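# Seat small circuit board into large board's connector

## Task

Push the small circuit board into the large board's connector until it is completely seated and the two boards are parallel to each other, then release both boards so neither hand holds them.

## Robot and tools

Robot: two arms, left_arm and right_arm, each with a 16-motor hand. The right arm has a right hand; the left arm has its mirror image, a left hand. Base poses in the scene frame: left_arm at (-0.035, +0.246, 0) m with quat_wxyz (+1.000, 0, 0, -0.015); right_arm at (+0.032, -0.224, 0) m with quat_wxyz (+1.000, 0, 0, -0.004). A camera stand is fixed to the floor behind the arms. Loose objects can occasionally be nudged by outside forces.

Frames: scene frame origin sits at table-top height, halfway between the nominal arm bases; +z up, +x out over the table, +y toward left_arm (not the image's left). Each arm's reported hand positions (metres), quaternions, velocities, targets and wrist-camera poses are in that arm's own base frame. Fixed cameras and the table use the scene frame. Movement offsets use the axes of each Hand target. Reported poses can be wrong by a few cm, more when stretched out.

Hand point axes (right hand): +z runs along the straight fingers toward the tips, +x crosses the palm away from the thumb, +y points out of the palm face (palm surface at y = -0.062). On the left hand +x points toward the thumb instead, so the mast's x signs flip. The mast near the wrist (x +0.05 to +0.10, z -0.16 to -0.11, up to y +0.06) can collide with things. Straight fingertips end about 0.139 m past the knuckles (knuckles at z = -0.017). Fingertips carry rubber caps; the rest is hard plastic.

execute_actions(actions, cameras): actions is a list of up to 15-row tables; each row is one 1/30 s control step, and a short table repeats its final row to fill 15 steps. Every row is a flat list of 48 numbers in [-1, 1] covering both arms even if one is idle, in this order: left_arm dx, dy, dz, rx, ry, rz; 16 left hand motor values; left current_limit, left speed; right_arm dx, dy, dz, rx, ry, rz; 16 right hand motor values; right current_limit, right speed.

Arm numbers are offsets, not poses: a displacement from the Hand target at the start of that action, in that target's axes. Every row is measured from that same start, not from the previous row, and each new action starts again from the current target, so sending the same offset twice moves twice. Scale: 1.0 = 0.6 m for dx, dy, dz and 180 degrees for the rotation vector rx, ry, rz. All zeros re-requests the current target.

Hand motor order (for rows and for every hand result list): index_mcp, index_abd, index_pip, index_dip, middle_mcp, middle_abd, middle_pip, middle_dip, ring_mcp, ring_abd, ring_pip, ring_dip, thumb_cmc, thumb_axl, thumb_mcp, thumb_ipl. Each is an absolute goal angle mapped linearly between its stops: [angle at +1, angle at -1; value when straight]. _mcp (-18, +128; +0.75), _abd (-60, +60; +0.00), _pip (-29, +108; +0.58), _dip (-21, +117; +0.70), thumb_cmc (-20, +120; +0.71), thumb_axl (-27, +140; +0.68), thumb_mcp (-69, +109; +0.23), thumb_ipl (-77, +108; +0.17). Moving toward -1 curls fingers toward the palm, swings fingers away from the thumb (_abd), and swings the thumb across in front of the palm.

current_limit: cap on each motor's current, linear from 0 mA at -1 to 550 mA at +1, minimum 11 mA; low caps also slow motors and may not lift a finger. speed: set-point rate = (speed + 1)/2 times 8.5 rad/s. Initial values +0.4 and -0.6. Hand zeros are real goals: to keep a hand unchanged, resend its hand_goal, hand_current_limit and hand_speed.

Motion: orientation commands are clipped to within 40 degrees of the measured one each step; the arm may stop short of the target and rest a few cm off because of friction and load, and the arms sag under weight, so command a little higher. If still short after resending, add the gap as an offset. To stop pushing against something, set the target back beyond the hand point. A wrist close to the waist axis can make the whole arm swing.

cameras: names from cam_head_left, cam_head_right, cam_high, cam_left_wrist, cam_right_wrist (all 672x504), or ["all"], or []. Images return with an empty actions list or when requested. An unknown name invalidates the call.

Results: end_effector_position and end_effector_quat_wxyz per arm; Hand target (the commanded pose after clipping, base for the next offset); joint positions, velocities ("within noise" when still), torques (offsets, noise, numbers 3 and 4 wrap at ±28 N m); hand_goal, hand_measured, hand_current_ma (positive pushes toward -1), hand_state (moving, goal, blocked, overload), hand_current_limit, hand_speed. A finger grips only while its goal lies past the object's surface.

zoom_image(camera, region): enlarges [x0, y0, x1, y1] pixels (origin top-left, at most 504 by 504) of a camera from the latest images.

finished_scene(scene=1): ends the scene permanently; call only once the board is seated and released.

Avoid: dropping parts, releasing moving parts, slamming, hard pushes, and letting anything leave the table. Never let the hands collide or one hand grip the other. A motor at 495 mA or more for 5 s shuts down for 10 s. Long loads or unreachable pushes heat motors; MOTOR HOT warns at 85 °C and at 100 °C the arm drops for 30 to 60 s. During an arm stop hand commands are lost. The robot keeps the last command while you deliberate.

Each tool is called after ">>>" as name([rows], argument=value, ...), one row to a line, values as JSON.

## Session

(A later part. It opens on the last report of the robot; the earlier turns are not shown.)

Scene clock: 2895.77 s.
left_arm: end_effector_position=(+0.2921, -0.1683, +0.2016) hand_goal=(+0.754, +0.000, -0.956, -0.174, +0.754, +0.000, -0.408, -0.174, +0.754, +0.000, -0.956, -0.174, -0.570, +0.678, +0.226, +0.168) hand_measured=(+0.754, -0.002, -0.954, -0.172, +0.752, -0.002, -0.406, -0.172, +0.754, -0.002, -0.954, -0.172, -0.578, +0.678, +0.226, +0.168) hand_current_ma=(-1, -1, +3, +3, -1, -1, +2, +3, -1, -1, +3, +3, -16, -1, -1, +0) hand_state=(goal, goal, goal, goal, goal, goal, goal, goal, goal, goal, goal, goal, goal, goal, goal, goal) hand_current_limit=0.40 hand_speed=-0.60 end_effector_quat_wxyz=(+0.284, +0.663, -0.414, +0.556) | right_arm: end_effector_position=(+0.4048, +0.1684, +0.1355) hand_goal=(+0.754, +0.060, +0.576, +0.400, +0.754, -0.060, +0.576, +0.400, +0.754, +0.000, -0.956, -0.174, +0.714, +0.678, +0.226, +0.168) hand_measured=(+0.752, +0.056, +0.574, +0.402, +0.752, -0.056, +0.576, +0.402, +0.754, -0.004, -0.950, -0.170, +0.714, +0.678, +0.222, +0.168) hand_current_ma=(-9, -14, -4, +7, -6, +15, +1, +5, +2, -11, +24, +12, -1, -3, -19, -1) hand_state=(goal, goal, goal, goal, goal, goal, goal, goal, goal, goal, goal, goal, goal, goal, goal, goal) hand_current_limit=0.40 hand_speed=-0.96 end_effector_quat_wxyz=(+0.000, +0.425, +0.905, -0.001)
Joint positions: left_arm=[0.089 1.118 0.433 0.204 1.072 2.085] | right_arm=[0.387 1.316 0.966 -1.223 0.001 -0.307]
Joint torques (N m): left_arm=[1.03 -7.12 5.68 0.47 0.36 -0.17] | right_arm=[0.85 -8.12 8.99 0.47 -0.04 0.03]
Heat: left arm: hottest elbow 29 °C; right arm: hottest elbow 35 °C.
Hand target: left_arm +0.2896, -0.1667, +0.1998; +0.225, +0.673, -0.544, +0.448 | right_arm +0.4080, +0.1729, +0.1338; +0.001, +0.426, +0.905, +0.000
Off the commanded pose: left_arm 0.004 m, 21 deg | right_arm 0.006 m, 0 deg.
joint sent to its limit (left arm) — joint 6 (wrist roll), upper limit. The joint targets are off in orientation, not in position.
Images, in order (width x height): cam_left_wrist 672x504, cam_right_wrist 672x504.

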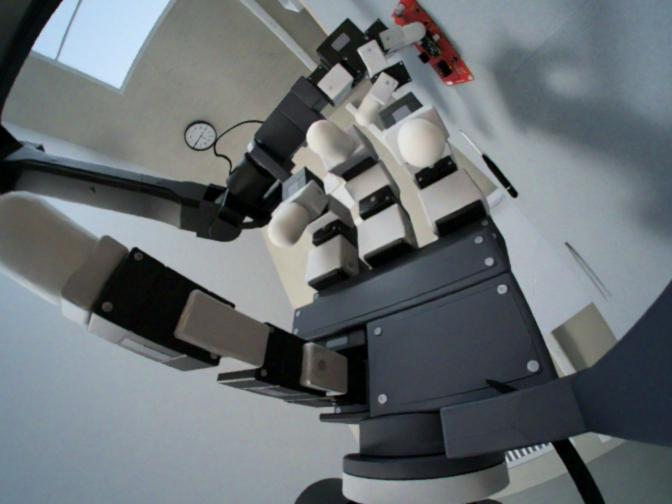

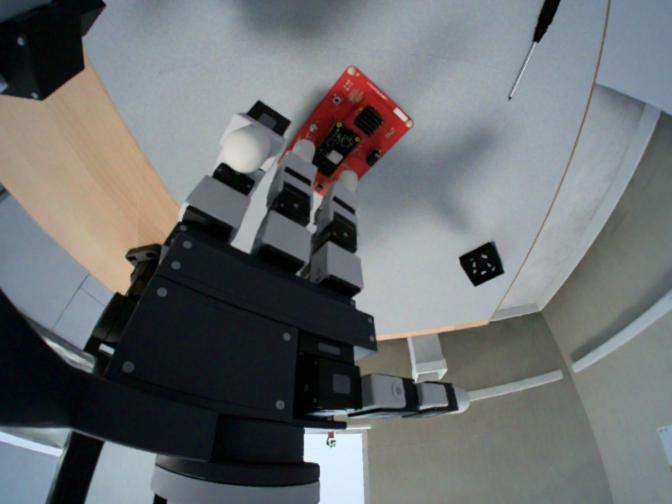

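>>> execute_actions([
  [[0,0,0,0,0,0,0.754,0,-0.956,-0.174,0.754,0,-0.408,-0.174,0.754,0,-0.956,-0.174,-0.571,0.678,0.226,0.168,0.4,-0.6,0,0,0,0,0,0,0.754,0.0,0.576,0.4,0.754,0.0,0.576,0.4,0.754,0,-0.956,-0.174,0.714,0.678,0.226,0.168,0.4,-0.96]],
], cameras=["cam_left_wrist","cam_right_wrist"])

>>> zoom_image(camera="cam_right_wrist", region=[280, 95, 380, 195])

Scene clock: 2952.67 s.
left_arm: end_effector_position=(+0.2922, -0.1683, +0.2016) hand_goal=(+0.754, +0.000, -0.956, -0.174, +0.754, +0.000, -0.408, -0.174, +0.754, +0.000, -0.956, -0.174, -0.570, +0.678, +0.226, +0.168) hand_measured=(+0.754, -0.002, -0.954, -0.172, +0.752, -0.002, -0.406, -0.172, +0.754, -0.002, -0.954, -0.172, -0.578, +0.678, +0.226, +0.168) hand_current_ma=(-1, -1, +3, +3, -1, -1, +2, +3, -1, -1, +3, +3, -16, -1, -1, +0) hand_state=(goal, goal, goal, goal, goal, goal, goal, goal, goal, goal, goal, goal, goal, goal, goal, goal) hand_current_limit=0.40 hand_speed=-0.60 end_effector_quat_wxyz=(+0.284, +0.663, -0.414, +0.556) | right_arm: end_effector_position=(+0.4046, +0.1687, +0.1355) hand_goal=(+0.754, +0.000, +0.576, +0.400, +0.754, +0.000, +0.576, +0.400, +0.754, +0.000, -0.956, -0.174, +0.714, +0.678, +0.226, +0.168) hand_measured=(+0.752, +0.004, +0.574, +0.402, +0.752, -0.012, +0.576, +0.402, +0.754, -0.004, -0.950, -0.170, +0.714, +0.678, +0.222, +0.168) hand_current_ma=(-9, +12, -4, +7, -6, -45, +1, +5, +2, -11, +24, +12, -1, -3, -19, -1) hand_state=(goal, goal, goal, goal, goal, goal, goal, goal, goal, goal, goal, goal, goal, goal, goal, goal) hand_current_limit=0.40 hand_speed=-0.96 end_effector_quat_wxyz=(+0.000, +0.424, +0.905, -0.001)
Joint positions: left_arm=[0.089 1.117 0.433 0.204 1.071 2.085] | right_arm=[0.387 1.316 0.966 -1.223 0.001 -0.307]
Joint torques (N m): left_arm=[0.67 -7.36 5.74 0.5 0.36 -0.17] | right_arm=[0.79 -8.06 8.98 0.47 -0.04 0.04]
Heat: left arm: hottest elbow 29 °C; right arm: hottest elbow 35 °C.
Hand target: left_arm +0.2896, -0.1667, +0.1997; +0.225, +0.673, -0.544, +0.448 | right_arm +0.4080, +0.1730, +0.1338; +0.001, +0.426, +0.905, +0.000
Off the commanded pose: left_arm 0.004 m, 21 deg | right_arm 0.006 m, 0 deg.
joint sent to its limit (left arm) — joint 6 (wrist roll), upper limit. The joint targets are off in orientation, not in position.
Images, in order (width x height): cam_left_wrist 672x504, cam_right_wrist 672x504.

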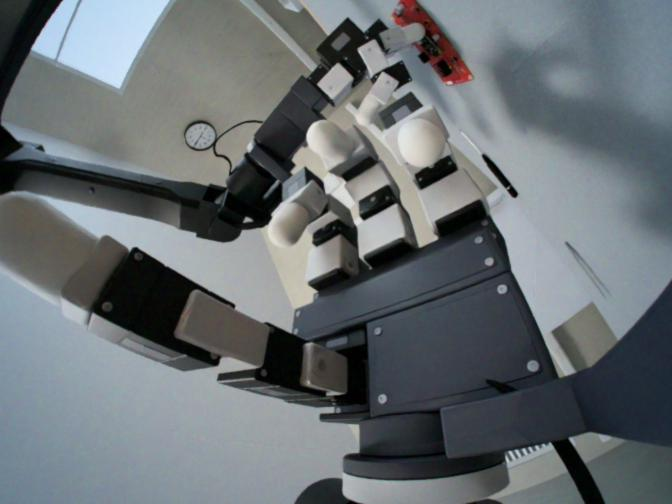

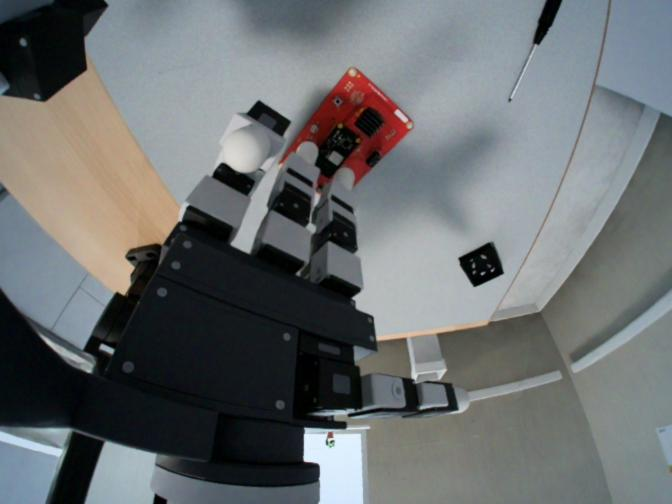

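Scaled by 5.040 from the camera's 672x504 image, which has a finer 960x720 frame.

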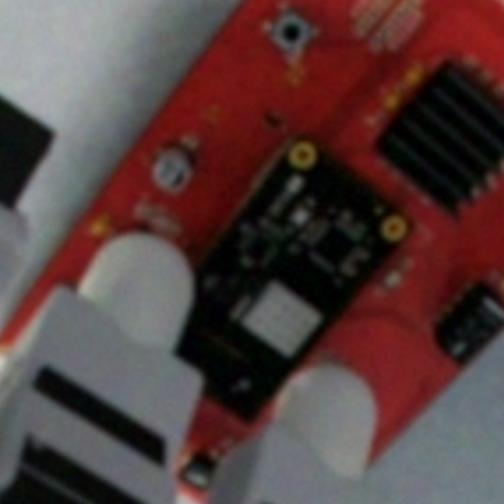

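>>> execute_actions([
  [[0,0,0,0,0,0,0.754,0,-0.956,-0.174,0.754,0,-0.408,-0.174,0.754,0,-0.956,-0.174,-0.571,0.678,0.226,0.168,0.4,-0.6,0,0,0,0,0,0,0.754,-0.03,0.576,0.4,0.754,0.03,0.576,0.4,0.754,0,-0.956,-0.174,0.714,0.678,0.226,0.168,0.4,-0.96]],
], cameras=["cam_left_wrist","cam_right_wrist"])

>>> zoom_image(camera="cam_right_wrist", region=[280, 95, 380, 195])

>>> zoom_image(camera="cam_left_wrist", region=[390, 10, 460, 80])

Scene clock: 2963.33 s.
left_arm: end_effector_position=(+0.2922, -0.1683, +0.2016) hand_goal=(+0.754, +0.000, -0.956, -0.174, +0.754, +0.000, -0.408, -0.174, +0.754, +0.000, -0.956, -0.174, -0.570, +0.678, +0.226, +0.168) hand_measured=(+0.754, -0.002, -0.954, -0.172, +0.752, -0.002, -0.406, -0.172, +0.754, -0.002, -0.954, -0.172, -0.578, +0.678, +0.226, +0.168) hand_current_ma=(-1, -1, +3, +3, -1, -1, +2, +3, -1, -1, +3, +3, -16, -1, -1, +0) hand_state=(goal, goal, goal, goal, goal, goal, goal, goal, goal, goal, goal, goal, goal, goal, goal, goal) hand_current_limit=0.40 hand_speed=-0.60 end_effector_quat_wxyz=(+0.284, +0.663, -0.414, +0.556) | right_arm: end_effector_position=(+0.4046, +0.1687, +0.1355) hand_goal=(+0.754, -0.030, +0.576, +0.400, +0.754, +0.030, +0.576, +0.400, +0.754, +0.000, -0.956, -0.174, +0.714, +0.678, +0.226, +0.168) hand_measured=(+0.752, -0.012, +0.574, +0.402, +0.752, -0.006, +0.576, +0.402, +0.754, -0.004, -0.950, -0.170, +0.714, +0.678, +0.222, +0.168) hand_current_ma=(-9, +70, -4, +7, -6, -139, +1, +5, +2, -11, +24, +12, -1, -3, -19, -1) hand_state=(goal, goal, goal, goal, goal, blocked, goal, goal, goal, goal, goal, goal, goal, goal, goal, goal) hand_current_limit=0.40 hand_speed=-0.96 end_effector_quat_wxyz=(+0.000, +0.424, +0.905, -0.001)
Joint positions: left_arm=[0.089 1.117 0.433 0.204 1.071 2.085] | right_arm=[0.387 1.316 0.966 -1.223 0.001 -0.307]
Joint torques (N m): left_arm=[0.44 -7.3 5.76 0.47 0.38 -0.16] | right_arm=[0.79 -8.06 8.99 0.46 -0.04 0.04]
Heat: left arm: hottest elbow 29 °C; right arm: hottest elbow 35 °C.
Hand target: left_arm +0.2896, -0.1667, +0.1997; +0.225, +0.673, -0.544, +0.448 | right_arm +0.4080, +0.1730, +0.1338; +0.000, +0.426, +0.905, +0.000
Off the commanded pose: left_arm 0.004 m, 21 deg | right_arm 0.006 m, 0 deg.
joint sent to its limit (left arm) — joint 6 (wrist roll), upper limit. The joint targets are off in orientation, not in position.
Images, in order (width x height): cam_left_wrist 672x504, cam_right_wrist 672x504.

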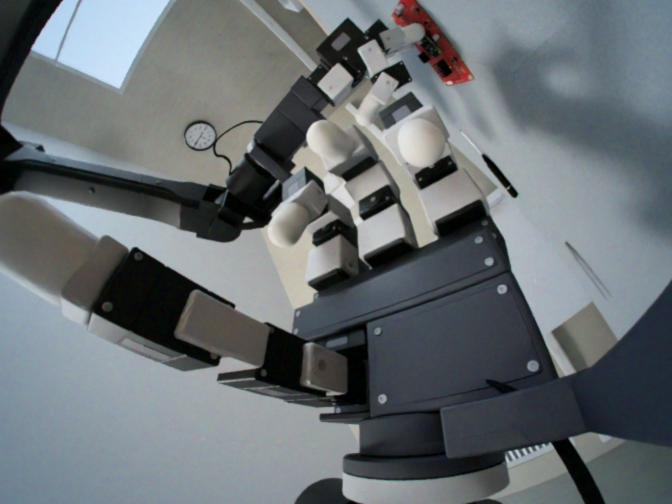

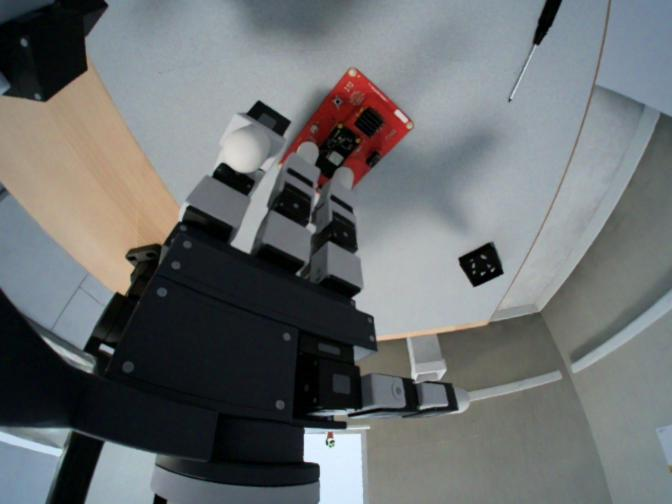

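Scaled by 5.040 from the camera's 672x504 image, which has a finer 960x720 frame.

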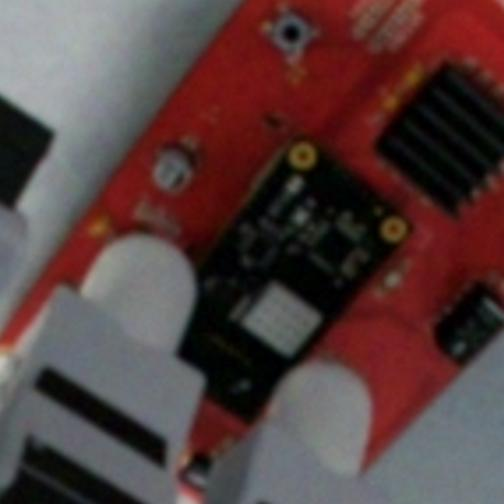

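Scaled by 7.200 from the camera's 672x504 image, which has a finer 960x720 frame.

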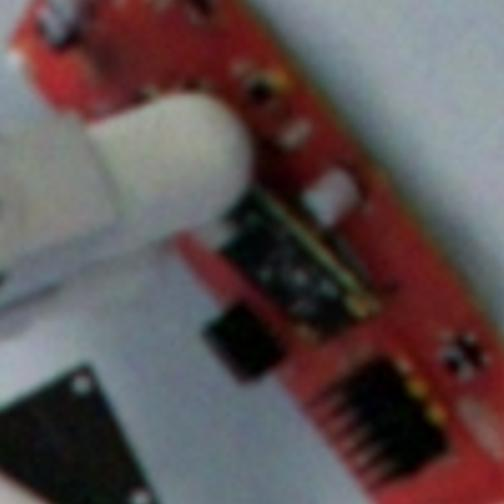

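>>> execute_actions([
  [[0,0,0,0,0,0,0.754,0,-0.956,-0.174,0.754,0,-0.408,-0.174,0.754,0,-0.956,-0.174,-0.571,0.678,0.226,0.168,0.4,-0.6,0,0,0.005,0,0,0,0.754,-0.03,0.576,0.4,0.754,0.03,0.576,0.4,0.754,0,-0.956,-0.174,0.714,0.678,0.226,0.168,0.4,-0.96]],
  [[0,0,0,0,0,0,0.754,0,-0.956,-0.174,0.754,0,-0.408,-0.174,0.754,0,-0.956,-0.174,-0.571,0.678,0.226,0.168,0.4,-0.6,0,0,0.003,0,0,0,0.754,-0.03,0.576,0.4,0.754,0.03,0.576,0.4,0.754,0,-0.956,-0.174,0.714,0.678,0.226,0.168,0.4,-0.96]],
], cameras=[])

Scene clock: 2972.33 s.
left_arm: end_effector_position=(+0.2922, -0.1683, +0.2016) hand_goal=(+0.754, +0.000, -0.956, -0.174, +0.754, +0.000, -0.408, -0.174, +0.754, +0.000, -0.956, -0.174, -0.570, +0.678, +0.226, +0.168) hand_measured=(+0.754, -0.002, -0.954, -0.172, +0.752, -0.002, -0.406, -0.172, +0.754, -0.002, -0.954, -0.172, -0.578, +0.678, +0.226, +0.168) hand_current_ma=(-1, -1, +3, +3, -1, -1, +2, +3, -1, -1, +3, +3, -16, -1, -1, +0) hand_state=(goal, goal, goal, goal, goal, goal, goal, goal, goal, goal, goal, goal, goal, goal, goal, goal) hand_current_limit=0.40 hand_speed=-0.60 end_effector_quat_wxyz=(+0.284, +0.663, -0.414, +0.556) | right_arm: end_effector_position=(+0.4067, +0.1700, +0.1361) hand_goal=(+0.754, -0.030, +0.576, +0.400, +0.754, +0.030, +0.576, +0.400, +0.754, +0.000, -0.956, -0.174, +0.714, +0.678, +0.226, +0.168) hand_measured=(+0.752, -0.020, +0.574, +0.402, +0.752, -0.006, +0.576, +0.402, +0.754, -0.004, -0.950, -0.170, +0.714, +0.678, +0.222, +0.168) hand_current_ma=(-9, +36, -4, +7, -6, -138, +1, +5, +2, -11, +24, +12, -1, -3, -19, -1) hand_state=(goal, goal, goal, goal, goal, blocked, goal, goal, goal, goal, goal, goal, goal, goal, goal, goal) hand_current_limit=0.40 hand_speed=-0.96 end_effector_quat_wxyz=(+0.003, +0.424, +0.906, +0.003)
Joint positions: left_arm=[0.089 1.117 0.433 0.204 1.071 2.085] | right_arm=[0.388 1.317 0.966 -1.213 0.001 -0.307]
Joint torques (N m): left_arm=[0.73 -7.41 5.57 0.42 0.35 -0.14] | right_arm=[0.73 -7.71 8.18 0.66 0 0.03]
Heat: left arm: hottest elbow 29 °C; right arm: hottest elbow 35 °C.
Hand target: left_arm +0.2896, -0.1667, +0.1997; +0.225, +0.673, -0.544, +0.448 | right_arm +0.4080, +0.1729, +0.1290; +0.001, +0.426, +0.905, +0.000
Off the commanded pose: left_arm 0.004 m, 21 deg | right_arm 0.008 m, 0 deg.
joint sent to its limit (left arm) — joint 6 (wrist roll), upper limit. The joint targets are off in orientation, not in position.
No camera images: "cameras" was empty.

>>> execute_actions([
  [[0,0,0,0,0,0,0.754,0,-0.956,-0.174,0.754,0,-0.408,-0.174,0.754,0,-0.956,-0.174,-0.571,0.678,0.226,0.168,0.4,-0.6,0,0,0.004,0,0,0,0.754,-0.03,0.576,0.4,0.754,0.03,0.576,0.4,0.754,0,-0.956,-0.174,0.714,0.678,0.226,0.168,0.4,-0.96]],
], cameras=["cam_right_wrist"])

>>> zoom_image(camera="cam_right_wrist", region=[280, 95, 380, 195])

Scene clock: 2978.80 s.
left_arm: end_effector_position=(+0.2922, -0.1683, +0.2016) hand_goal=(+0.754, +0.000, -0.956, -0.174, +0.754, +0.000, -0.408, -0.174, +0.754, +0.000, -0.956, -0.174, -0.570, +0.678, +0.226, +0.168) hand_measured=(+0.754, -0.002, -0.954, -0.172, +0.752, -0.002, -0.406, -0.172, +0.754, -0.002, -0.954, -0.172, -0.578, +0.678, +0.226, +0.168) hand_current_ma=(-1, -1, +3, +3, -1, -1, +2, +3, -1, -1, +3, +3, -16, -1, -1, +0) hand_state=(goal, goal, goal, goal, goal, goal, goal, goal, goal, goal, goal, goal, goal, goal, goal, goal) hand_current_limit=0.40 hand_speed=-0.60 end_effector_quat_wxyz=(+0.284, +0.663, -0.414, +0.556) | right_arm: end_effector_position=(+0.4069, +0.1703, +0.1353) hand_goal=(+0.754, -0.030, +0.576, +0.400, +0.754, +0.030, +0.576, +0.400, +0.754, +0.000, -0.956, -0.174, +0.714, +0.678, +0.226, +0.168) hand_measured=(+0.752, -0.020, +0.574, +0.402, +0.754, -0.006, +0.576, +0.402, +0.754, -0.004, -0.950, -0.170, +0.714, +0.678, +0.222, +0.168) hand_current_ma=(-5, +37, -4, +7, -4, -138, +1, +5, +2, -11, +24, +12, -1, -3, -19, -1) hand_state=(goal, goal, goal, goal, goal, blocked, goal, goal, goal, goal, goal, goal, goal, goal, goal, goal) hand_current_limit=0.40 hand_speed=-0.96 end_effector_quat_wxyz=(+0.003, +0.424, +0.906, +0.003)
Joint positions: left_arm=[0.089 1.117 0.433 0.204 1.071 2.085] | right_arm=[0.388 1.317 0.964 -1.208 0 -0.307]
Joint torques (N m): left_arm=[0.73 -7.36 5.46 0.51 0.35 -0.23] | right_arm=[0.67 -7.59 8.05 0.75 0.01 0.04]
Heat: left arm: hottest elbow 29 °C; right arm: hottest elbow 35 °C.
Hand target: left_arm +0.2896, -0.1667, +0.1997; +0.225, +0.673, -0.544, +0.448 | right_arm +0.4080, +0.1730, +0.1266; +0.001, +0.426, +0.905, +0.000
Off the commanded pose: left_arm 0.004 m, 21 deg | right_arm 0.009 m, 1 deg.
joint sent to its limit (left arm) — joint 6 (wrist roll), upper limit. The joint targets are off in orientation, not in position.
Images, in order (width x height): cam_right_wrist 672x504.

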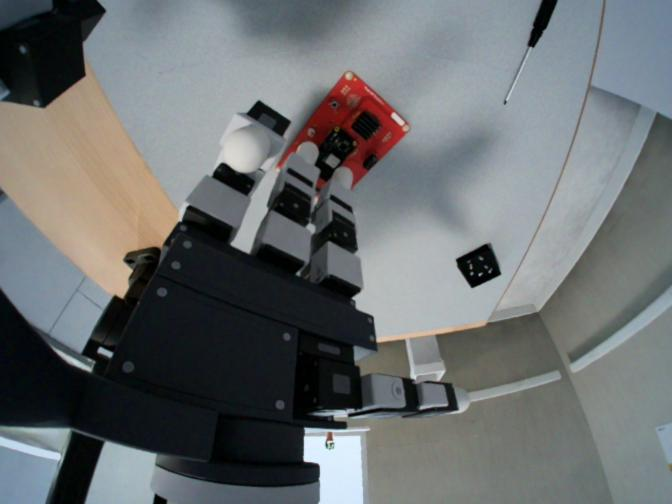

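Scaled by 5.040 from the camera's 672x504 image, which has a finer 960x720 frame.

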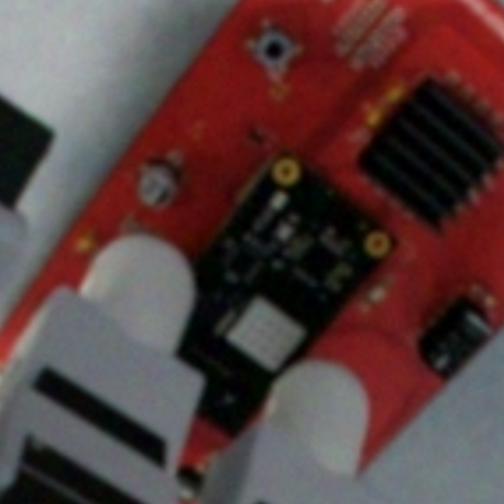

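>>> execute_actions([
  [[0,0,0,0,0,0,0.754,0,-0.956,-0.174,0.754,0,-0.408,-0.174,0.754,0,-0.956,-0.174,-0.571,0.678,0.226,0.168,0.4,-0.6,0,-0.004,0.005,0,0,0,0.754,-0.03,0.576,0.4,0.754,0.03,0.576,0.4,0.754,0,-0.956,-0.174,0.714,0.678,0.226,0.168,0.4,-0.96]],
  [[0,0,0,0,0,0,0.754,0,-0.956,-0.174,0.754,0,-0.408,-0.174,0.754,0,-0.956,-0.174,-0.571,0.678,0.226,0.168,0.4,-0.6,0,-0.002,0.003,0,0,0,0.754,-0.03,0.576,0.4,0.754,0.03,0.576,0.4,0.754,0,-0.956,-0.174,0.714,0.678,0.226,0.168,0.4,-0.96]],
], cameras=["cam_right_wrist"])

>>> zoom_image(camera="cam_right_wrist", region=[280, 95, 380, 195])

Scene clock: 2988.63 s.
left_arm: end_effector_position=(+0.2922, -0.1683, +0.2016) hand_goal=(+0.754, +0.000, -0.956, -0.174, +0.754, +0.000, -0.408, -0.174, +0.754, +0.000, -0.956, -0.174, -0.570, +0.678, +0.226, +0.168) hand_measured=(+0.754, -0.002, -0.954, -0.172, +0.752, -0.002, -0.406, -0.172, +0.754, -0.002, -0.954, -0.172, -0.578, +0.678, +0.226, +0.168) hand_current_ma=(-1, -1, +3, +3, -1, -1, +2, +3, -1, -1, +3, +3, -16, -1, -1, +0) hand_state=(goal, goal, goal, goal, goal, goal, goal, goal, goal, goal, goal, goal, goal, goal, goal, goal) hand_current_limit=0.40 hand_speed=-0.60 end_effector_quat_wxyz=(+0.284, +0.663, -0.414, +0.556) | right_arm: end_effector_position=(+0.4068, +0.1707, +0.1322) hand_goal=(+0.754, -0.030, +0.576, +0.400, +0.754, +0.030, +0.576, +0.400, +0.754, +0.000, -0.956, -0.174, +0.714, +0.678, +0.226, +0.168) hand_measured=(+0.752, -0.004, +0.574, +0.400, +0.752, -0.020, +0.574, +0.396, +0.754, -0.004, -0.950, -0.170, +0.714, +0.678, +0.222, +0.168) hand_current_ma=(-5, +101, -4, -2, -12, -199, -10, -12, +2, -11, +24, +12, -1, -3, -19, -1) hand_state=(goal, blocked, goal, goal, goal, blocked, goal, goal, goal, goal, goal, goal, goal, goal, goal, goal) hand_current_limit=0.40 hand_speed=-0.96 end_effector_quat_wxyz=(+0.005, +0.424, +0.906, +0.006)
Joint positions: left_arm=[0.089 1.117 0.433 0.204 1.071 2.085] | right_arm=[0.388 1.317 0.953 -1.192 -0.002 -0.307]
Joint torques (N m): left_arm=[0.85 -7.94 5.56 0.49 0.32 -0.19] | right_arm=[0.38 -7.88 7.38 0.62 0.09 0]
Heat: left arm: hottest elbow 29 °C; right arm: hottest elbow 35 °C.
Hand target: left_arm +0.2896, -0.1667, +0.1997; +0.225, +0.673, -0.544, +0.448 | right_arm +0.4051, +0.1707, +0.1217; +0.000, +0.426, +0.905, +0.000
Off the commanded pose: left_arm 0.004 m, 21 deg | right_arm 0.010 m, 1 deg.
joint sent to its limit (left arm) — joint 6 (wrist roll), upper limit. The joint targets are off in orientation, not in position.
Images, in order (width x height): cam_right_wrist 672x504.

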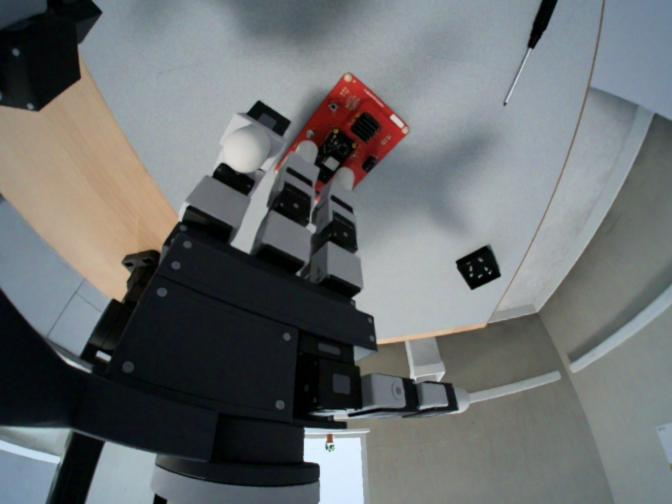

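Scaled by 5.040 from the camera's 672x504 image, which has a finer 960x720 frame.

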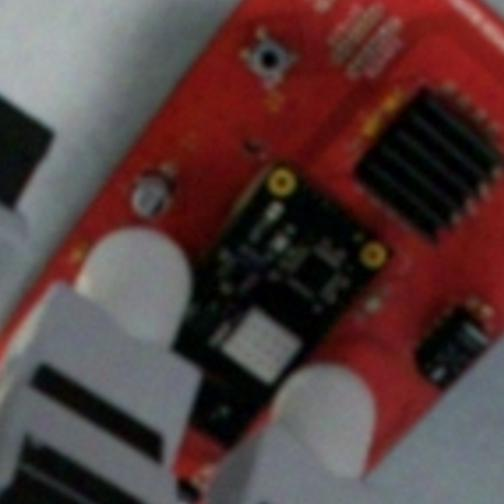

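>>> execute_actions([
  [[0,0,0,0,0,0,0.754,0,-0.956,-0.174,0.754,0,-0.408,-0.174,0.754,0,-0.956,-0.174,-0.571,0.678,0.226,0.168,0.4,-0.6,0,0,0,0,0,0,0.754,0.08,0.576,0.4,0.754,-0.08,0.576,0.4,0.754,0,-0.956,-0.174,0.714,0.678,0.226,0.168,0.4,-0.95]],
  [[0,0,0,0,0,0,0.754,0,-0.956,-0.174,0.754,0,-0.408,-0.174,0.754,0,-0.956,-0.174,-0.571,0.678,0.226,0.168,0.4,-0.6,-0.003,0.009,-0.03,-0.0045,-0.0014,0,0.754,0.08,0.576,0.4,0.754,-0.08,0.576,0.4,0.754,0,-0.956,-0.174,0.714,0.678,0.226,0.168,0.4,-0.95]],
  [[0,0,0,0,0,0,0.754,0,-0.956,-0.174,0.754,0,-0.408,-0.174,0.754,0,-0.956,-0.174,-0.571,0.678,0.226,0.168,0.4,-0.6,-0.003,0.009,-0.034,-0.0045,-0.0014,0,0.754,0.08,0.576,0.4,0.754,-0.08,0.576,0.4,0.754,0,-0.956,-0.174,0.714,0.678,0.226,0.168,0.4,-0.95]],
  [[0,0,0,0,0,0,0.754,0,-0.956,-0.174,0.754,0,-0.408,-0.174,0.754,0,-0.956,-0.174,-0.571,0.678,0.226,0.168,0.4,-0.6,-0.003,0.01,-0.034,-0.0045,-0.0014,0,0.754,0.08,0.576,0.4,0.754,-0.08,0.576,0.4,0.754,0,-0.956,-0.174,0.714,0.678,0.226,0.168,0.4,-0.95]],
], cameras=["cam_right_wrist","cam_left_wrist"])

>>> zoom_image(camera="cam_right_wrist", region=[280, 95, 380, 195])

>>> zoom_image(camera="cam_left_wrist", region=[390, 0, 480, 90])

Scene clock: 3016.17 s.
left_arm: end_effector_position=(+0.2922, -0.1683, +0.2016) hand_goal=(+0.754, +0.000, -0.956, -0.174, +0.754, +0.000, -0.408, -0.174, +0.754, +0.000, -0.956, -0.174, -0.570, +0.678, +0.226, +0.168) hand_measured=(+0.754, -0.002, -0.954, -0.172, +0.752, -0.002, -0.406, -0.172, +0.754, -0.002, -0.954, -0.172, -0.578, +0.678, +0.226, +0.168) hand_current_ma=(-1, -1, +3, +3, -1, -1, +2, +3, -1, -1, +3, +3, -16, -1, -1, +0) hand_state=(goal, goal, goal, goal, goal, goal, goal, goal, goal, goal, goal, goal, goal, goal, goal, goal) hand_current_limit=0.40 hand_speed=-0.60 end_effector_quat_wxyz=(+0.284, +0.663, -0.414, +0.556) | right_arm: end_effector_position=(+0.4079, +0.1714, +0.1563) hand_goal=(+0.754, +0.080, +0.576, +0.400, +0.754, -0.080, +0.576, +0.400, +0.754, +0.000, -0.956, -0.174, +0.714, +0.678, +0.226, +0.168) hand_measured=(+0.750, +0.076, +0.572, +0.398, +0.750, -0.078, +0.572, +0.398, +0.754, -0.004, -0.950, -0.170, +0.714, +0.678, +0.222, +0.168) hand_current_ma=(-20, -14, -13, -10, -21, +9, -12, -11, +2, -11, +24, +12, -1, -3, -19, -1) hand_state=(goal, goal, goal, goal, goal, goal, goal, goal, goal, goal, goal, goal, goal, goal, goal, goal) hand_current_limit=0.40 hand_speed=-0.95 end_effector_quat_wxyz=(-0.002, +0.424, +0.906, +0.000)
Joint positions: left_arm=[0.089 1.117 0.433 0.204 1.071 2.085] | right_arm=[0.388 1.309 1.017 -1.282 -0.003 -0.307]
Joint torques (N m): left_arm=[0.73 -7.24 5.67 0.57 0.32 -0.17] | right_arm=[0.38 -10.34 12.62 -0.25 0.12 0]
Heat: left arm: hottest elbow 29 °C; right arm: hottest elbow 34 °C.
Hand target: left_arm +0.2896, -0.1667, +0.1997; +0.225, +0.673, -0.544, +0.448 | right_arm +0.4207, +0.1769, +0.1809; +0.016, +0.426, +0.905, +0.016
Off the commanded pose: left_arm 0.004 m, 21 deg | right_arm 0.028 m, 3 deg.
joint sent to its limit (left arm) — joint 6 (wrist roll), upper limit. The joint targets are off in orientation, not in position.
Images, in order (width x height): cam_left_wrist 672x504, cam_right_wrist 672x504.

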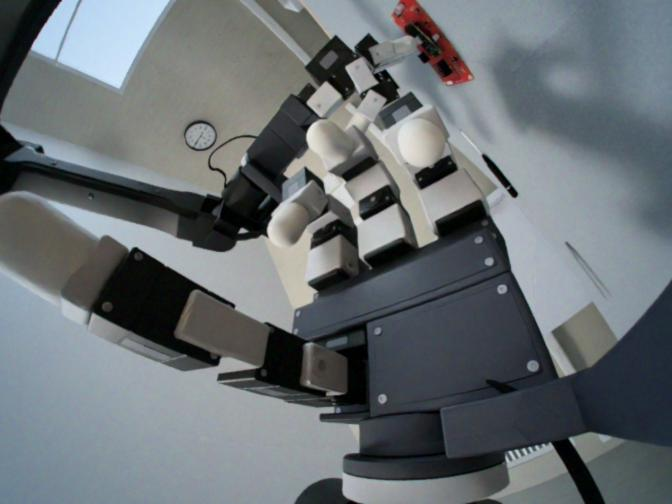

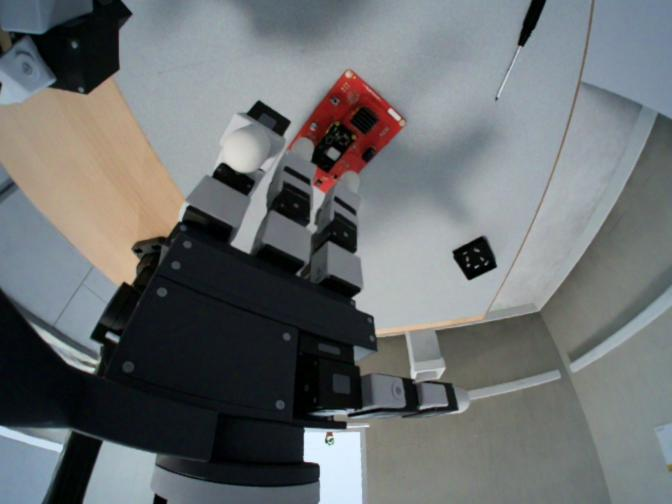

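Scaled by 5.040 from the camera's 672x504 image, which has a finer 960x720 frame.

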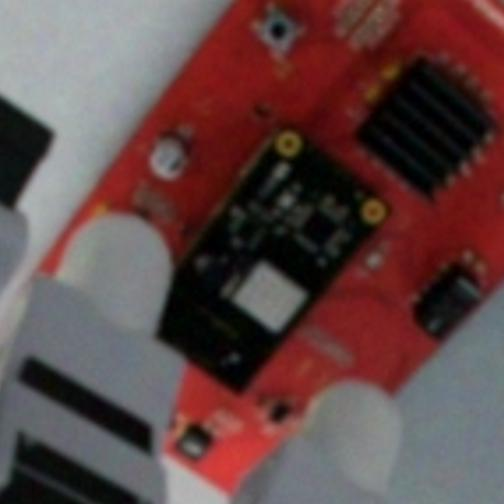

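Scaled by 5.600 from the camera's 672x504 image, which has a finer 960x720 frame.

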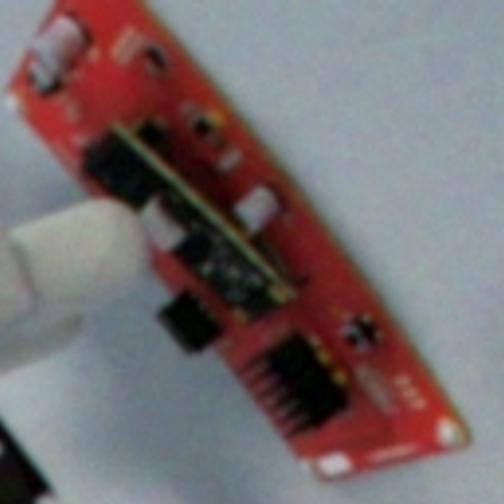

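>>> zoom_image(camera="cam_left_wrist", region=[400, 10, 450, 60])

>>> zoom_image(camera="cam_right_wrist", region=[305, 110, 365, 190])

Scaled by 10.080 from the camera's 672x504 image, which has a finer 960x720 frame.

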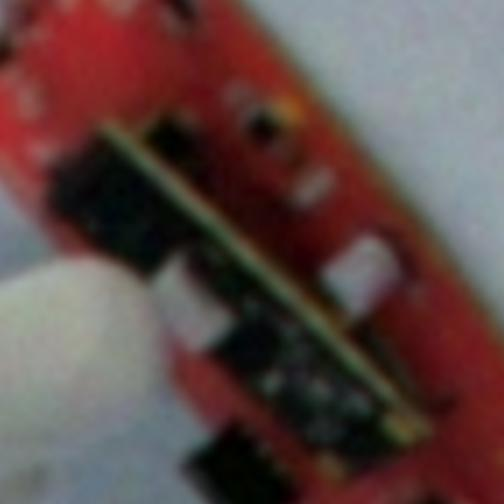

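Scaled by 6.300 from the camera's 672x504 image, which has a finer 960x720 frame.

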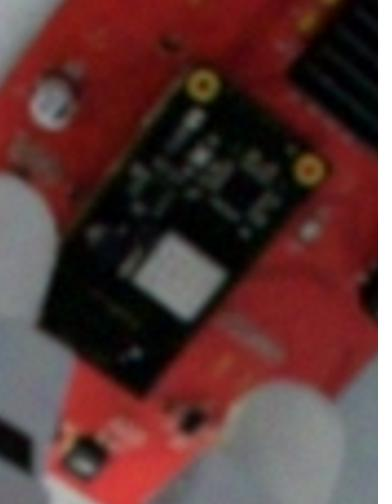

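>>> zoom_image(camera="cam_left_wrist", region=[402, 12, 432, 42])

Scaled by 16.800 from the camera's 672x504 image, which has a finer 960x720 frame.

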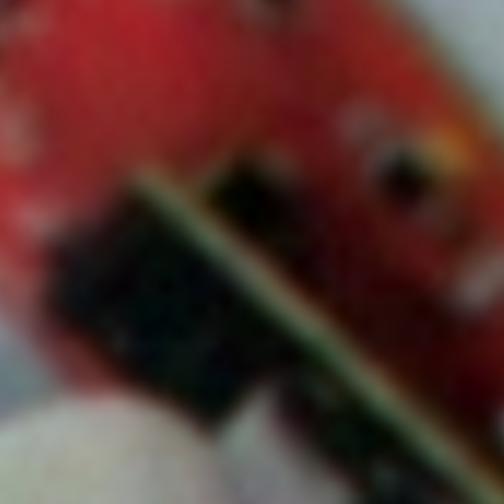

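>>> execute_actions([
  [[0,0,0,0,0,0,0.754,0,-0.956,-0.174,0.754,0,-0.408,-0.174,0.754,0,-0.956,-0.174,-0.571,0.678,0.226,0.168,0.4,-0.6,0.001,-0.0131,0.0138,0.0046,0.0014,0,0.754,0.08,0.576,0.45,0.754,-0.08,0.576,0.45,0.754,0,-0.956,-0.174,0.714,0.678,0.226,0.168,0.4,-0.95]],
  [[0,0,0,0,0,0,0.754,0,-0.956,-0.174,0.754,0,-0.408,-0.174,0.754,0,-0.956,-0.174,-0.571,0.678,0.226,0.168,0.4,-0.6,0.001,-0.0131,0.0138,0.0046,0.0014,0,0.754,0.08,0.576,0.45,0.754,-0.08,0.576,0.45,0.754,0,-0.956,-0.174,0.714,0.678,0.226,0.168,0.4,-0.95]],
  [[0,0,0,0,0,0,0.754,0,-0.956,-0.174,0.754,0,-0.408,-0.174,0.754,0,-0.956,-0.174,-0.571,0.678,0.226,0.168,0.4,-0.6,0.001,-0.0131,0.0138,0.0046,0.0014,0,0.754,0.08,0.576,0.45,0.754,-0.08,0.576,0.45,0.754,0,-0.956,-0.174,0.714,0.678,0.226,0.168,0.4,-0.95]],
  [[0,0,0,0,0,0,0.754,0,-0.956,-0.174,0.754,0,-0.408,-0.174,0.754,0,-0.956,-0.174,-0.571,0.678,0.226,0.168,0.4,-0.6,0,0.0,0.018,0,0,0,0.754,0.08,0.576,0.45,0.754,-0.08,0.576,0.45,0.754,0,-0.956,-0.174,0.714,0.678,0.226,0.168,0.4,-0.95]],
], cameras=["cam_right_wrist"])

>>> zoom_image(camera="cam_right_wrist", region=[280, 95, 380, 195])

Scene clock: 3135.10 s.
left_arm: end_effector_position=(+0.2922, -0.1683, +0.2016) hand_goal=(+0.754, +0.000, -0.956, -0.174, +0.754, +0.000, -0.408, -0.174, +0.754, +0.000, -0.956, -0.174, -0.570, +0.678, +0.226, +0.168) hand_measured=(+0.754, -0.002, -0.954, -0.172, +0.752, -0.002, -0.406, -0.172, +0.754, -0.002, -0.954, -0.172, -0.578, +0.678, +0.226, +0.168) hand_current_ma=(-1, -1, +3, +3, -1, -1, +2, +3, -1, -1, +3, +3, -16, -1, -1, +0) hand_state=(goal, goal, goal, goal, goal, goal, goal, goal, goal, goal, goal, goal, goal, goal, goal, goal) hand_current_limit=0.40 hand_speed=-0.60 end_effector_quat_wxyz=(+0.284, +0.663, -0.414, +0.556) | right_arm: end_effector_position=(+0.3977, +0.1665, +0.1397) hand_goal=(+0.754, +0.080, +0.576, +0.450, +0.754, -0.080, +0.576, +0.450, +0.754, +0.000, -0.956, -0.174, +0.714, +0.678, +0.226, +0.168) hand_measured=(+0.750, +0.076, +0.572, +0.448, +0.750, -0.078, +0.572, +0.448, +0.754, -0.004, -0.950, -0.170, +0.714, +0.678, +0.222, +0.168) hand_current_ma=(-20, -14, -13, -10, -21, +9, -12, -11, +2, -11, +24, +12, -1, -3, -19, -1) hand_state=(goal, goal, goal, goal, goal, goal, goal, goal, goal, goal, goal, goal, goal, goal, goal, goal) hand_current_limit=0.40 hand_speed=-0.95 end_effector_quat_wxyz=(-0.007, +0.425, +0.905, -0.006)
Joint positions: left_arm=[0.089 1.117 0.433 0.204 1.071 2.085] | right_arm=[0.387 1.303 0.97 -1.257 -0.003 -0.307]
Joint torques (N m): left_arm=[1.2 -7.53 5.52 0.53 0.35 -0.16] | right_arm=[-0.85 -9.7 8.64 0.44 0.14 -0.15]
Heat: left arm: hottest elbow 29 °C; right arm: hottest elbow 39 °C.
Hand target: left_arm +0.2896, -0.1667, +0.1997; +0.225, +0.673, -0.544, +0.448 | right_arm +0.4021, +0.1636, +0.1446; +0.000, +0.426, +0.905, +0.000
Off the commanded pose: left_arm 0.004 m, 21 deg | right_arm 0.007 m, 1 deg.
joint sent to its limit (left arm) — joint 6 (wrist roll), upper limit. The joint targets are off in orientation, not in position.
Images, in order (width x height): cam_right_wrist 672x504.

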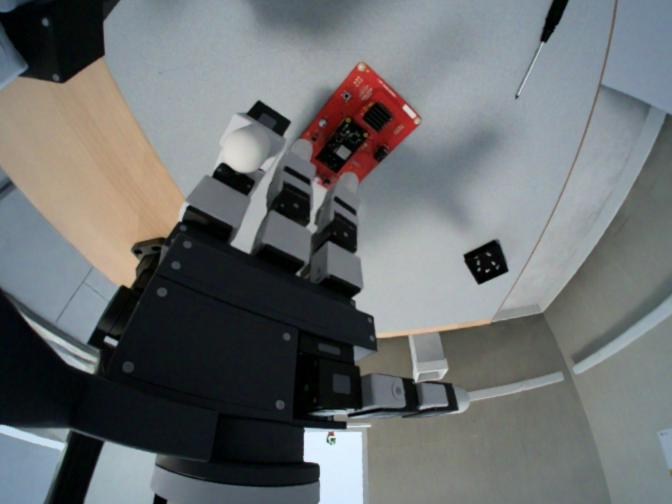

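Scaled by 5.040 from the camera's 672x504 image, which has a finer 960x720 frame.

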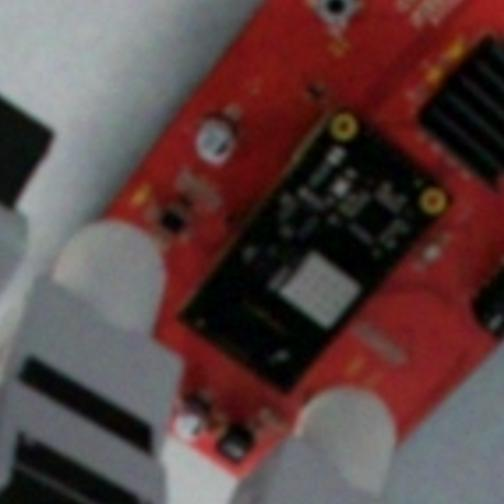

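>>> execute_actions([
  [[0,0,0,0,0,0,0.754,0,-0.956,-0.174,0.754,0,-0.408,-0.174,0.754,0,-0.956,-0.174,-0.571,0.678,0.226,0.168,0.4,-0.6,0,0.01,0.01,0,0,0,0.754,0.08,0.576,0.45,0.754,-0.08,0.576,0.45,0.754,0,-0.956,-0.174,0.714,0.678,0.226,0.168,0.4,-0.95]],
  [[0,0,0,0,0,0,0.754,0,-0.956,-0.174,0.754,0,-0.408,-0.174,0.754,0,-0.956,-0.174,-0.571,0.678,0.226,0.168,0.4,-0.6,0,0.006,0.006,0,0,0,0.754,0.08,0.576,0.45,0.754,-0.08,0.576,0.45,0.754,0,-0.956,-0.174,0.714,0.678,0.226,0.168,0.4,-0.95]],
], cameras=["cam_right_wrist"])

>>> zoom_image(camera="cam_right_wrist", region=[280, 95, 380, 195])

Scene clock: 3150.33 s.
left_arm: end_effector_position=(+0.2922, -0.1683, +0.2016) hand_goal=(+0.754, +0.000, -0.956, -0.174, +0.754, +0.000, -0.408, -0.174, +0.754, +0.000, -0.956, -0.174, -0.570, +0.678, +0.226, +0.168) hand_measured=(+0.754, -0.002, -0.954, -0.172, +0.752, -0.002, -0.406, -0.172, +0.754, -0.002, -0.954, -0.172, -0.578, +0.678, +0.226, +0.168) hand_current_ma=(-1, -1, +3, +3, -1, -1, +2, +3, -1, -1, +3, +3, -16, -1, -1, +0) hand_state=(goal, goal, goal, goal, goal, goal, goal, goal, goal, goal, goal, goal, goal, goal, goal, goal) hand_current_limit=0.40 hand_speed=-0.60 end_effector_quat_wxyz=(+0.284, +0.663, -0.414, +0.556) | right_arm: end_effector_position=(+0.4046, +0.1693, +0.1359) hand_goal=(+0.754, +0.080, +0.576, +0.450, +0.754, -0.080, +0.576, +0.450, +0.754, +0.000, -0.956, -0.174, +0.714, +0.678, +0.226, +0.168) hand_measured=(+0.750, +0.076, +0.572, +0.448, +0.750, -0.078, +0.572, +0.448, +0.754, -0.004, -0.950, -0.170, +0.714, +0.678, +0.222, +0.168) hand_current_ma=(-20, -14, -13, -10, -21, +9, -12, -11, +2, -11, +24, +12, -1, -3, -19, -1) hand_state=(goal, goal, goal, goal, goal, goal, goal, goal, goal, goal, goal, goal, goal, goal, goal, goal) hand_current_limit=0.40 hand_speed=-0.95 end_effector_quat_wxyz=(-0.003, +0.425, +0.905, -0.001)
Joint positions: left_arm=[0.089 1.117 0.433 0.204 1.071 2.085] | right_arm=[0.387 1.318 0.97 -1.227 -0.003 -0.307]
Joint torques (N m): left_arm=[0.85 -7.41 5.6 0.47 0.39 -0.17] | right_arm=[-0.09 -8.29 8.98 0.47 0.14 -0.07]
Heat: left arm: hottest elbow 29 °C; right arm: hottest elbow 38 °C.
Hand target: left_arm +0.2896, -0.1667, +0.1997; +0.225, +0.673, -0.544, +0.448 | right_arm +0.4094, +0.1697, +0.1349; +0.000, +0.426, +0.905, +0.000
Off the commanded pose: left_arm 0.004 m, 21 deg | right_arm 0.005 m, 0 deg.
joint sent to its limit (left arm) — joint 6 (wrist roll), upper limit. The joint targets are off in orientation, not in position.
Images, in order (width x height): cam_right_wrist 672x504.

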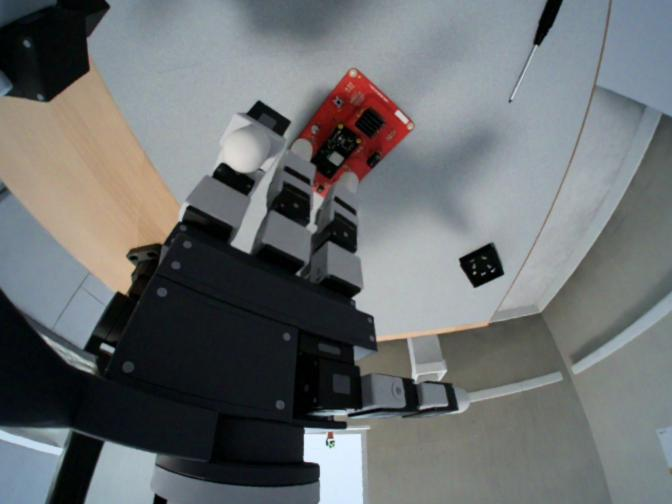

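Scaled by 5.040 from the camera's 672x504 image, which has a finer 960x720 frame.

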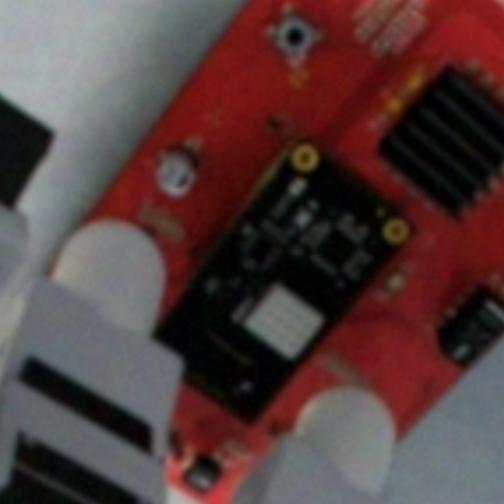

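>>> execute_actions([
  [[0,0,0,0,0,0,0.754,0,-0.956,-0.174,0.754,0,-0.408,-0.174,0.754,0,-0.956,-0.174,-0.571,0.678,0.226,0.168,0.4,-0.6,0,0.002,0.009,0,0,0,0.754,0.08,0.576,0.45,0.754,-0.08,0.576,0.45,0.754,0,-0.956,-0.174,0.714,0.678,0.226,0.168,0.4,-0.95]],
  [[0,0,0,0,0,0,0.754,0,-0.956,-0.174,0.754,0,-0.408,-0.174,0.754,0,-0.956,-0.174,-0.571,0.678,0.226,0.168,0.4,-0.6,0,0.0,0.006,0,0,0,0.754,0.08,0.576,0.45,0.754,-0.08,0.576,0.45,0.754,0,-0.956,-0.174,0.714,0.678,0.226,0.168,0.4,-0.95]],
], cameras=[])

Scene clock: 3165.60 s.
left_arm: end_effector_position=(+0.2922, -0.1683, +0.2016) hand_goal=(+0.754, +0.000, -0.956, -0.174, +0.754, +0.000, -0.408, -0.174, +0.754, +0.000, -0.956, -0.174, -0.570, +0.678, +0.226, +0.168) hand_measured=(+0.754, -0.002, -0.954, -0.172, +0.752, -0.002, -0.406, -0.172, +0.754, -0.002, -0.954, -0.172, -0.578, +0.678, +0.226, +0.168) hand_current_ma=(-1, -1, +3, +3, -1, -1, +2, +3, -1, -1, +3, +3, -16, -1, -1, +0) hand_state=(goal, goal, goal, goal, goal, goal, goal, goal, goal, goal, goal, goal, goal, goal, goal, goal) hand_current_limit=0.40 hand_speed=-0.60 end_effector_quat_wxyz=(+0.284, +0.663, -0.414, +0.556) | right_arm: end_effector_position=(+0.4078, +0.1705, +0.1313) hand_goal=(+0.754, +0.080, +0.576, +0.450, +0.754, -0.080, +0.576, +0.450, +0.754, +0.000, -0.956, -0.174, +0.714, +0.678, +0.226, +0.168) hand_measured=(+0.750, +0.076, +0.572, +0.448, +0.752, -0.078, +0.574, +0.448, +0.754, -0.004, -0.950, -0.170, +0.714, +0.678, +0.222, +0.168) hand_current_ma=(-20, -14, -13, -10, -11, +3, -11, -11, +2, -11, +24, +12, -1, -3, -19, -1) hand_state=(goal, goal, goal, goal, goal, goal, goal, goal, goal, goal, goal, goal, goal, goal, goal, goal) hand_current_limit=0.40 hand_speed=-0.95 end_effector_quat_wxyz=(+0.000, +0.425, +0.905, +0.003)
Joint positions: left_arm=[0.089 1.117 0.433 0.204 1.071 2.085] | right_arm=[0.387 1.326 0.962 -1.203 -0.003 -0.307]
Joint torques (N m): left_arm=[1.14 -7.82 5.59 0.51 0.34 -0.14] | right_arm=[-0.03 -7.94 8.35 0.54 0.14 -0.06]
Heat: left arm: hottest elbow 29 °C; right arm: hottest elbow 38 °C.
Hand target: left_arm +0.2896, -0.1667, +0.1997; +0.225, +0.673, -0.544, +0.448 | right_arm +0.4104, +0.1704, +0.1259; +0.000, +0.426, +0.905, +0.000
Off the commanded pose: left_arm 0.004 m, 21 deg | right_arm 0.006 m, 0 deg.
joint sent to its limit (left arm) — joint 6 (wrist roll), upper limit. The joint targets are off in orientation, not in position.
No camera images: "cameras" was empty.

>>> execute_actions([
  [[0,0,0,0,0,0,0.754,0,-0.956,-0.174,0.754,0,-0.408,-0.174,0.754,0,-0.956,-0.174,-0.571,0.678,0.226,0.168,0.4,-0.6,0,0,0,0,0,0,0.754,0.0,0.576,0.45,0.754,0.0,0.576,0.45,0.754,0,-0.956,-0.174,0.714,0.678,0.226,0.168,0.4,-0.95]],
  [[0,0,0,0,0,0,0.754,0,-0.956,-0.174,0.754,0,-0.408,-0.174,0.754,0,-0.956,-0.174,-0.571,0.678,0.226,0.168,0.4,-0.6,0,0,0,0,0,0,0.754,-0.02,0.576,0.45,0.754,0.02,0.576,0.45,0.754,0,-0.956,-0.174,0.714,0.678,0.226,0.168,0.4,-0.95]],
], cameras=["cam_right_wrist","cam_left_wrist"])

>>> zoom_image(camera="cam_right_wrist", region=[280, 95, 380, 195])

>>> zoom_image(camera="cam_left_wrist", region=[390, 0, 460, 70])

Scene clock: 3173.33 s.
left_arm: end_effector_position=(+0.2922, -0.1683, +0.2016) hand_goal=(+0.754, +0.000, -0.956, -0.174, +0.754, +0.000, -0.408, -0.174, +0.754, +0.000, -0.956, -0.174, -0.570, +0.678, +0.226, +0.168) hand_measured=(+0.754, -0.002, -0.954, -0.172, +0.752, -0.002, -0.406, -0.172, +0.754, -0.002, -0.954, -0.172, -0.578, +0.678, +0.226, +0.168) hand_current_ma=(-1, -1, +3, +3, -1, -1, +2, +3, -1, -1, +3, +3, -16, -1, -1, +0) hand_state=(goal, goal, goal, goal, goal, goal, goal, goal, goal, goal, goal, goal, goal, goal, goal, goal) hand_current_limit=0.40 hand_speed=-0.60 end_effector_quat_wxyz=(+0.284, +0.663, -0.414, +0.556) | right_arm: end_effector_position=(+0.4080, +0.1707, +0.1314) hand_goal=(+0.754, -0.020, +0.576, +0.450, +0.754, +0.020, +0.576, +0.450, +0.754, +0.000, -0.956, -0.174, +0.714, +0.678, +0.226, +0.168) hand_measured=(+0.750, +0.008, +0.572, +0.448, +0.748, -0.038, +0.574, +0.448, +0.754, -0.004, -0.950, -0.170, +0.714, +0.678, +0.222, +0.168) hand_current_ma=(-20, +106, -13, -10, -24, -228, -11, -11, +2, -11, +24, +12, -1, -3, -19, -1) hand_state=(goal, blocked, goal, goal, goal, blocked, goal, goal, goal, goal, goal, goal, goal, goal, goal, goal) hand_current_limit=0.40 hand_speed=-0.95 end_effector_quat_wxyz=(+0.001, +0.425, +0.905, +0.003)
Joint positions: left_arm=[0.089 1.117 0.433 0.204 1.071 2.085] | right_arm=[0.387 1.326 0.962 -1.201 -0.003 -0.307]
Joint torques (N m): left_arm=[0.62 -7.06 5.64 0.43 0.37 -0.16] | right_arm=[0.03 -8.06 8.36 0.5 0.14 -0.06]
Heat: left arm: hottest elbow 29 °C; right arm: hottest elbow 38 °C.
Hand target: left_arm +0.2896, -0.1667, +0.1997; +0.225, +0.673, -0.544, +0.448 | right_arm +0.4103, +0.1704, +0.1259; +0.000, +0.426, +0.905, +0.000
Off the commanded pose: left_arm 0.004 m, 21 deg | right_arm 0.006 m, 0 deg.
joint sent to its limit (left arm) — joint 6 (wrist roll), upper limit. The joint targets are off in orientation, not in position.
Images, in order (width x height): cam_left_wrist 672x504, cam_right_wrist 672x504.

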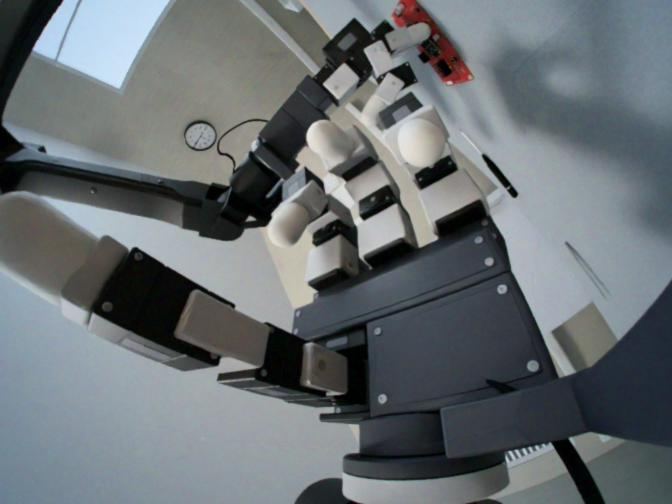

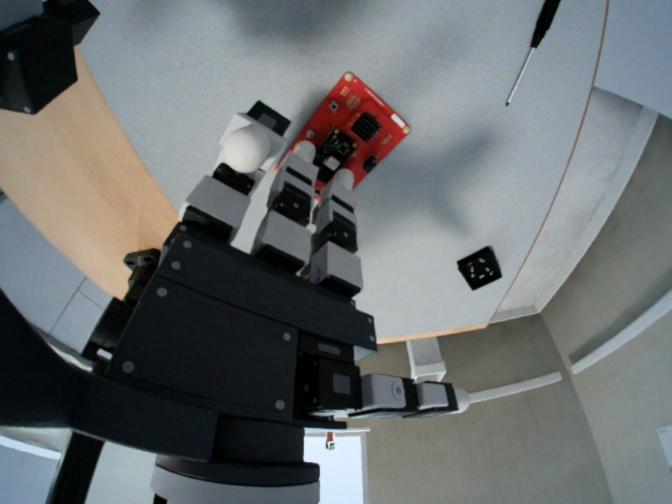

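Scaled by 5.040 from the camera's 672x504 image, which has a finer 960x720 frame.

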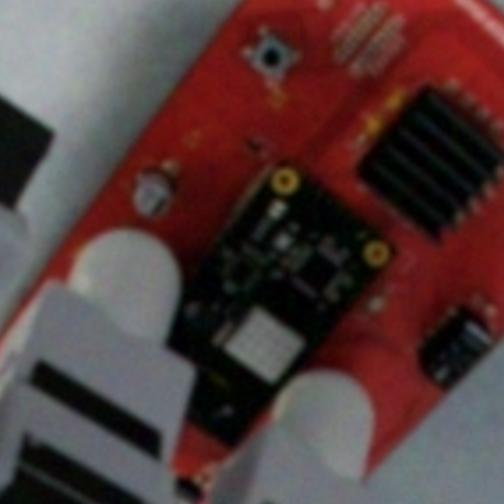

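Scaled by 7.200 from the camera's 672x504 image, which has a finer 960x720 frame.

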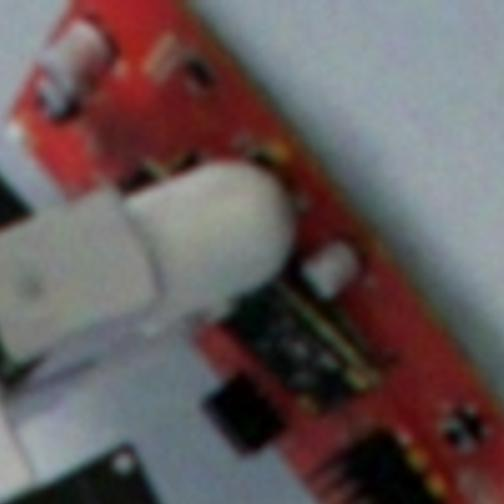

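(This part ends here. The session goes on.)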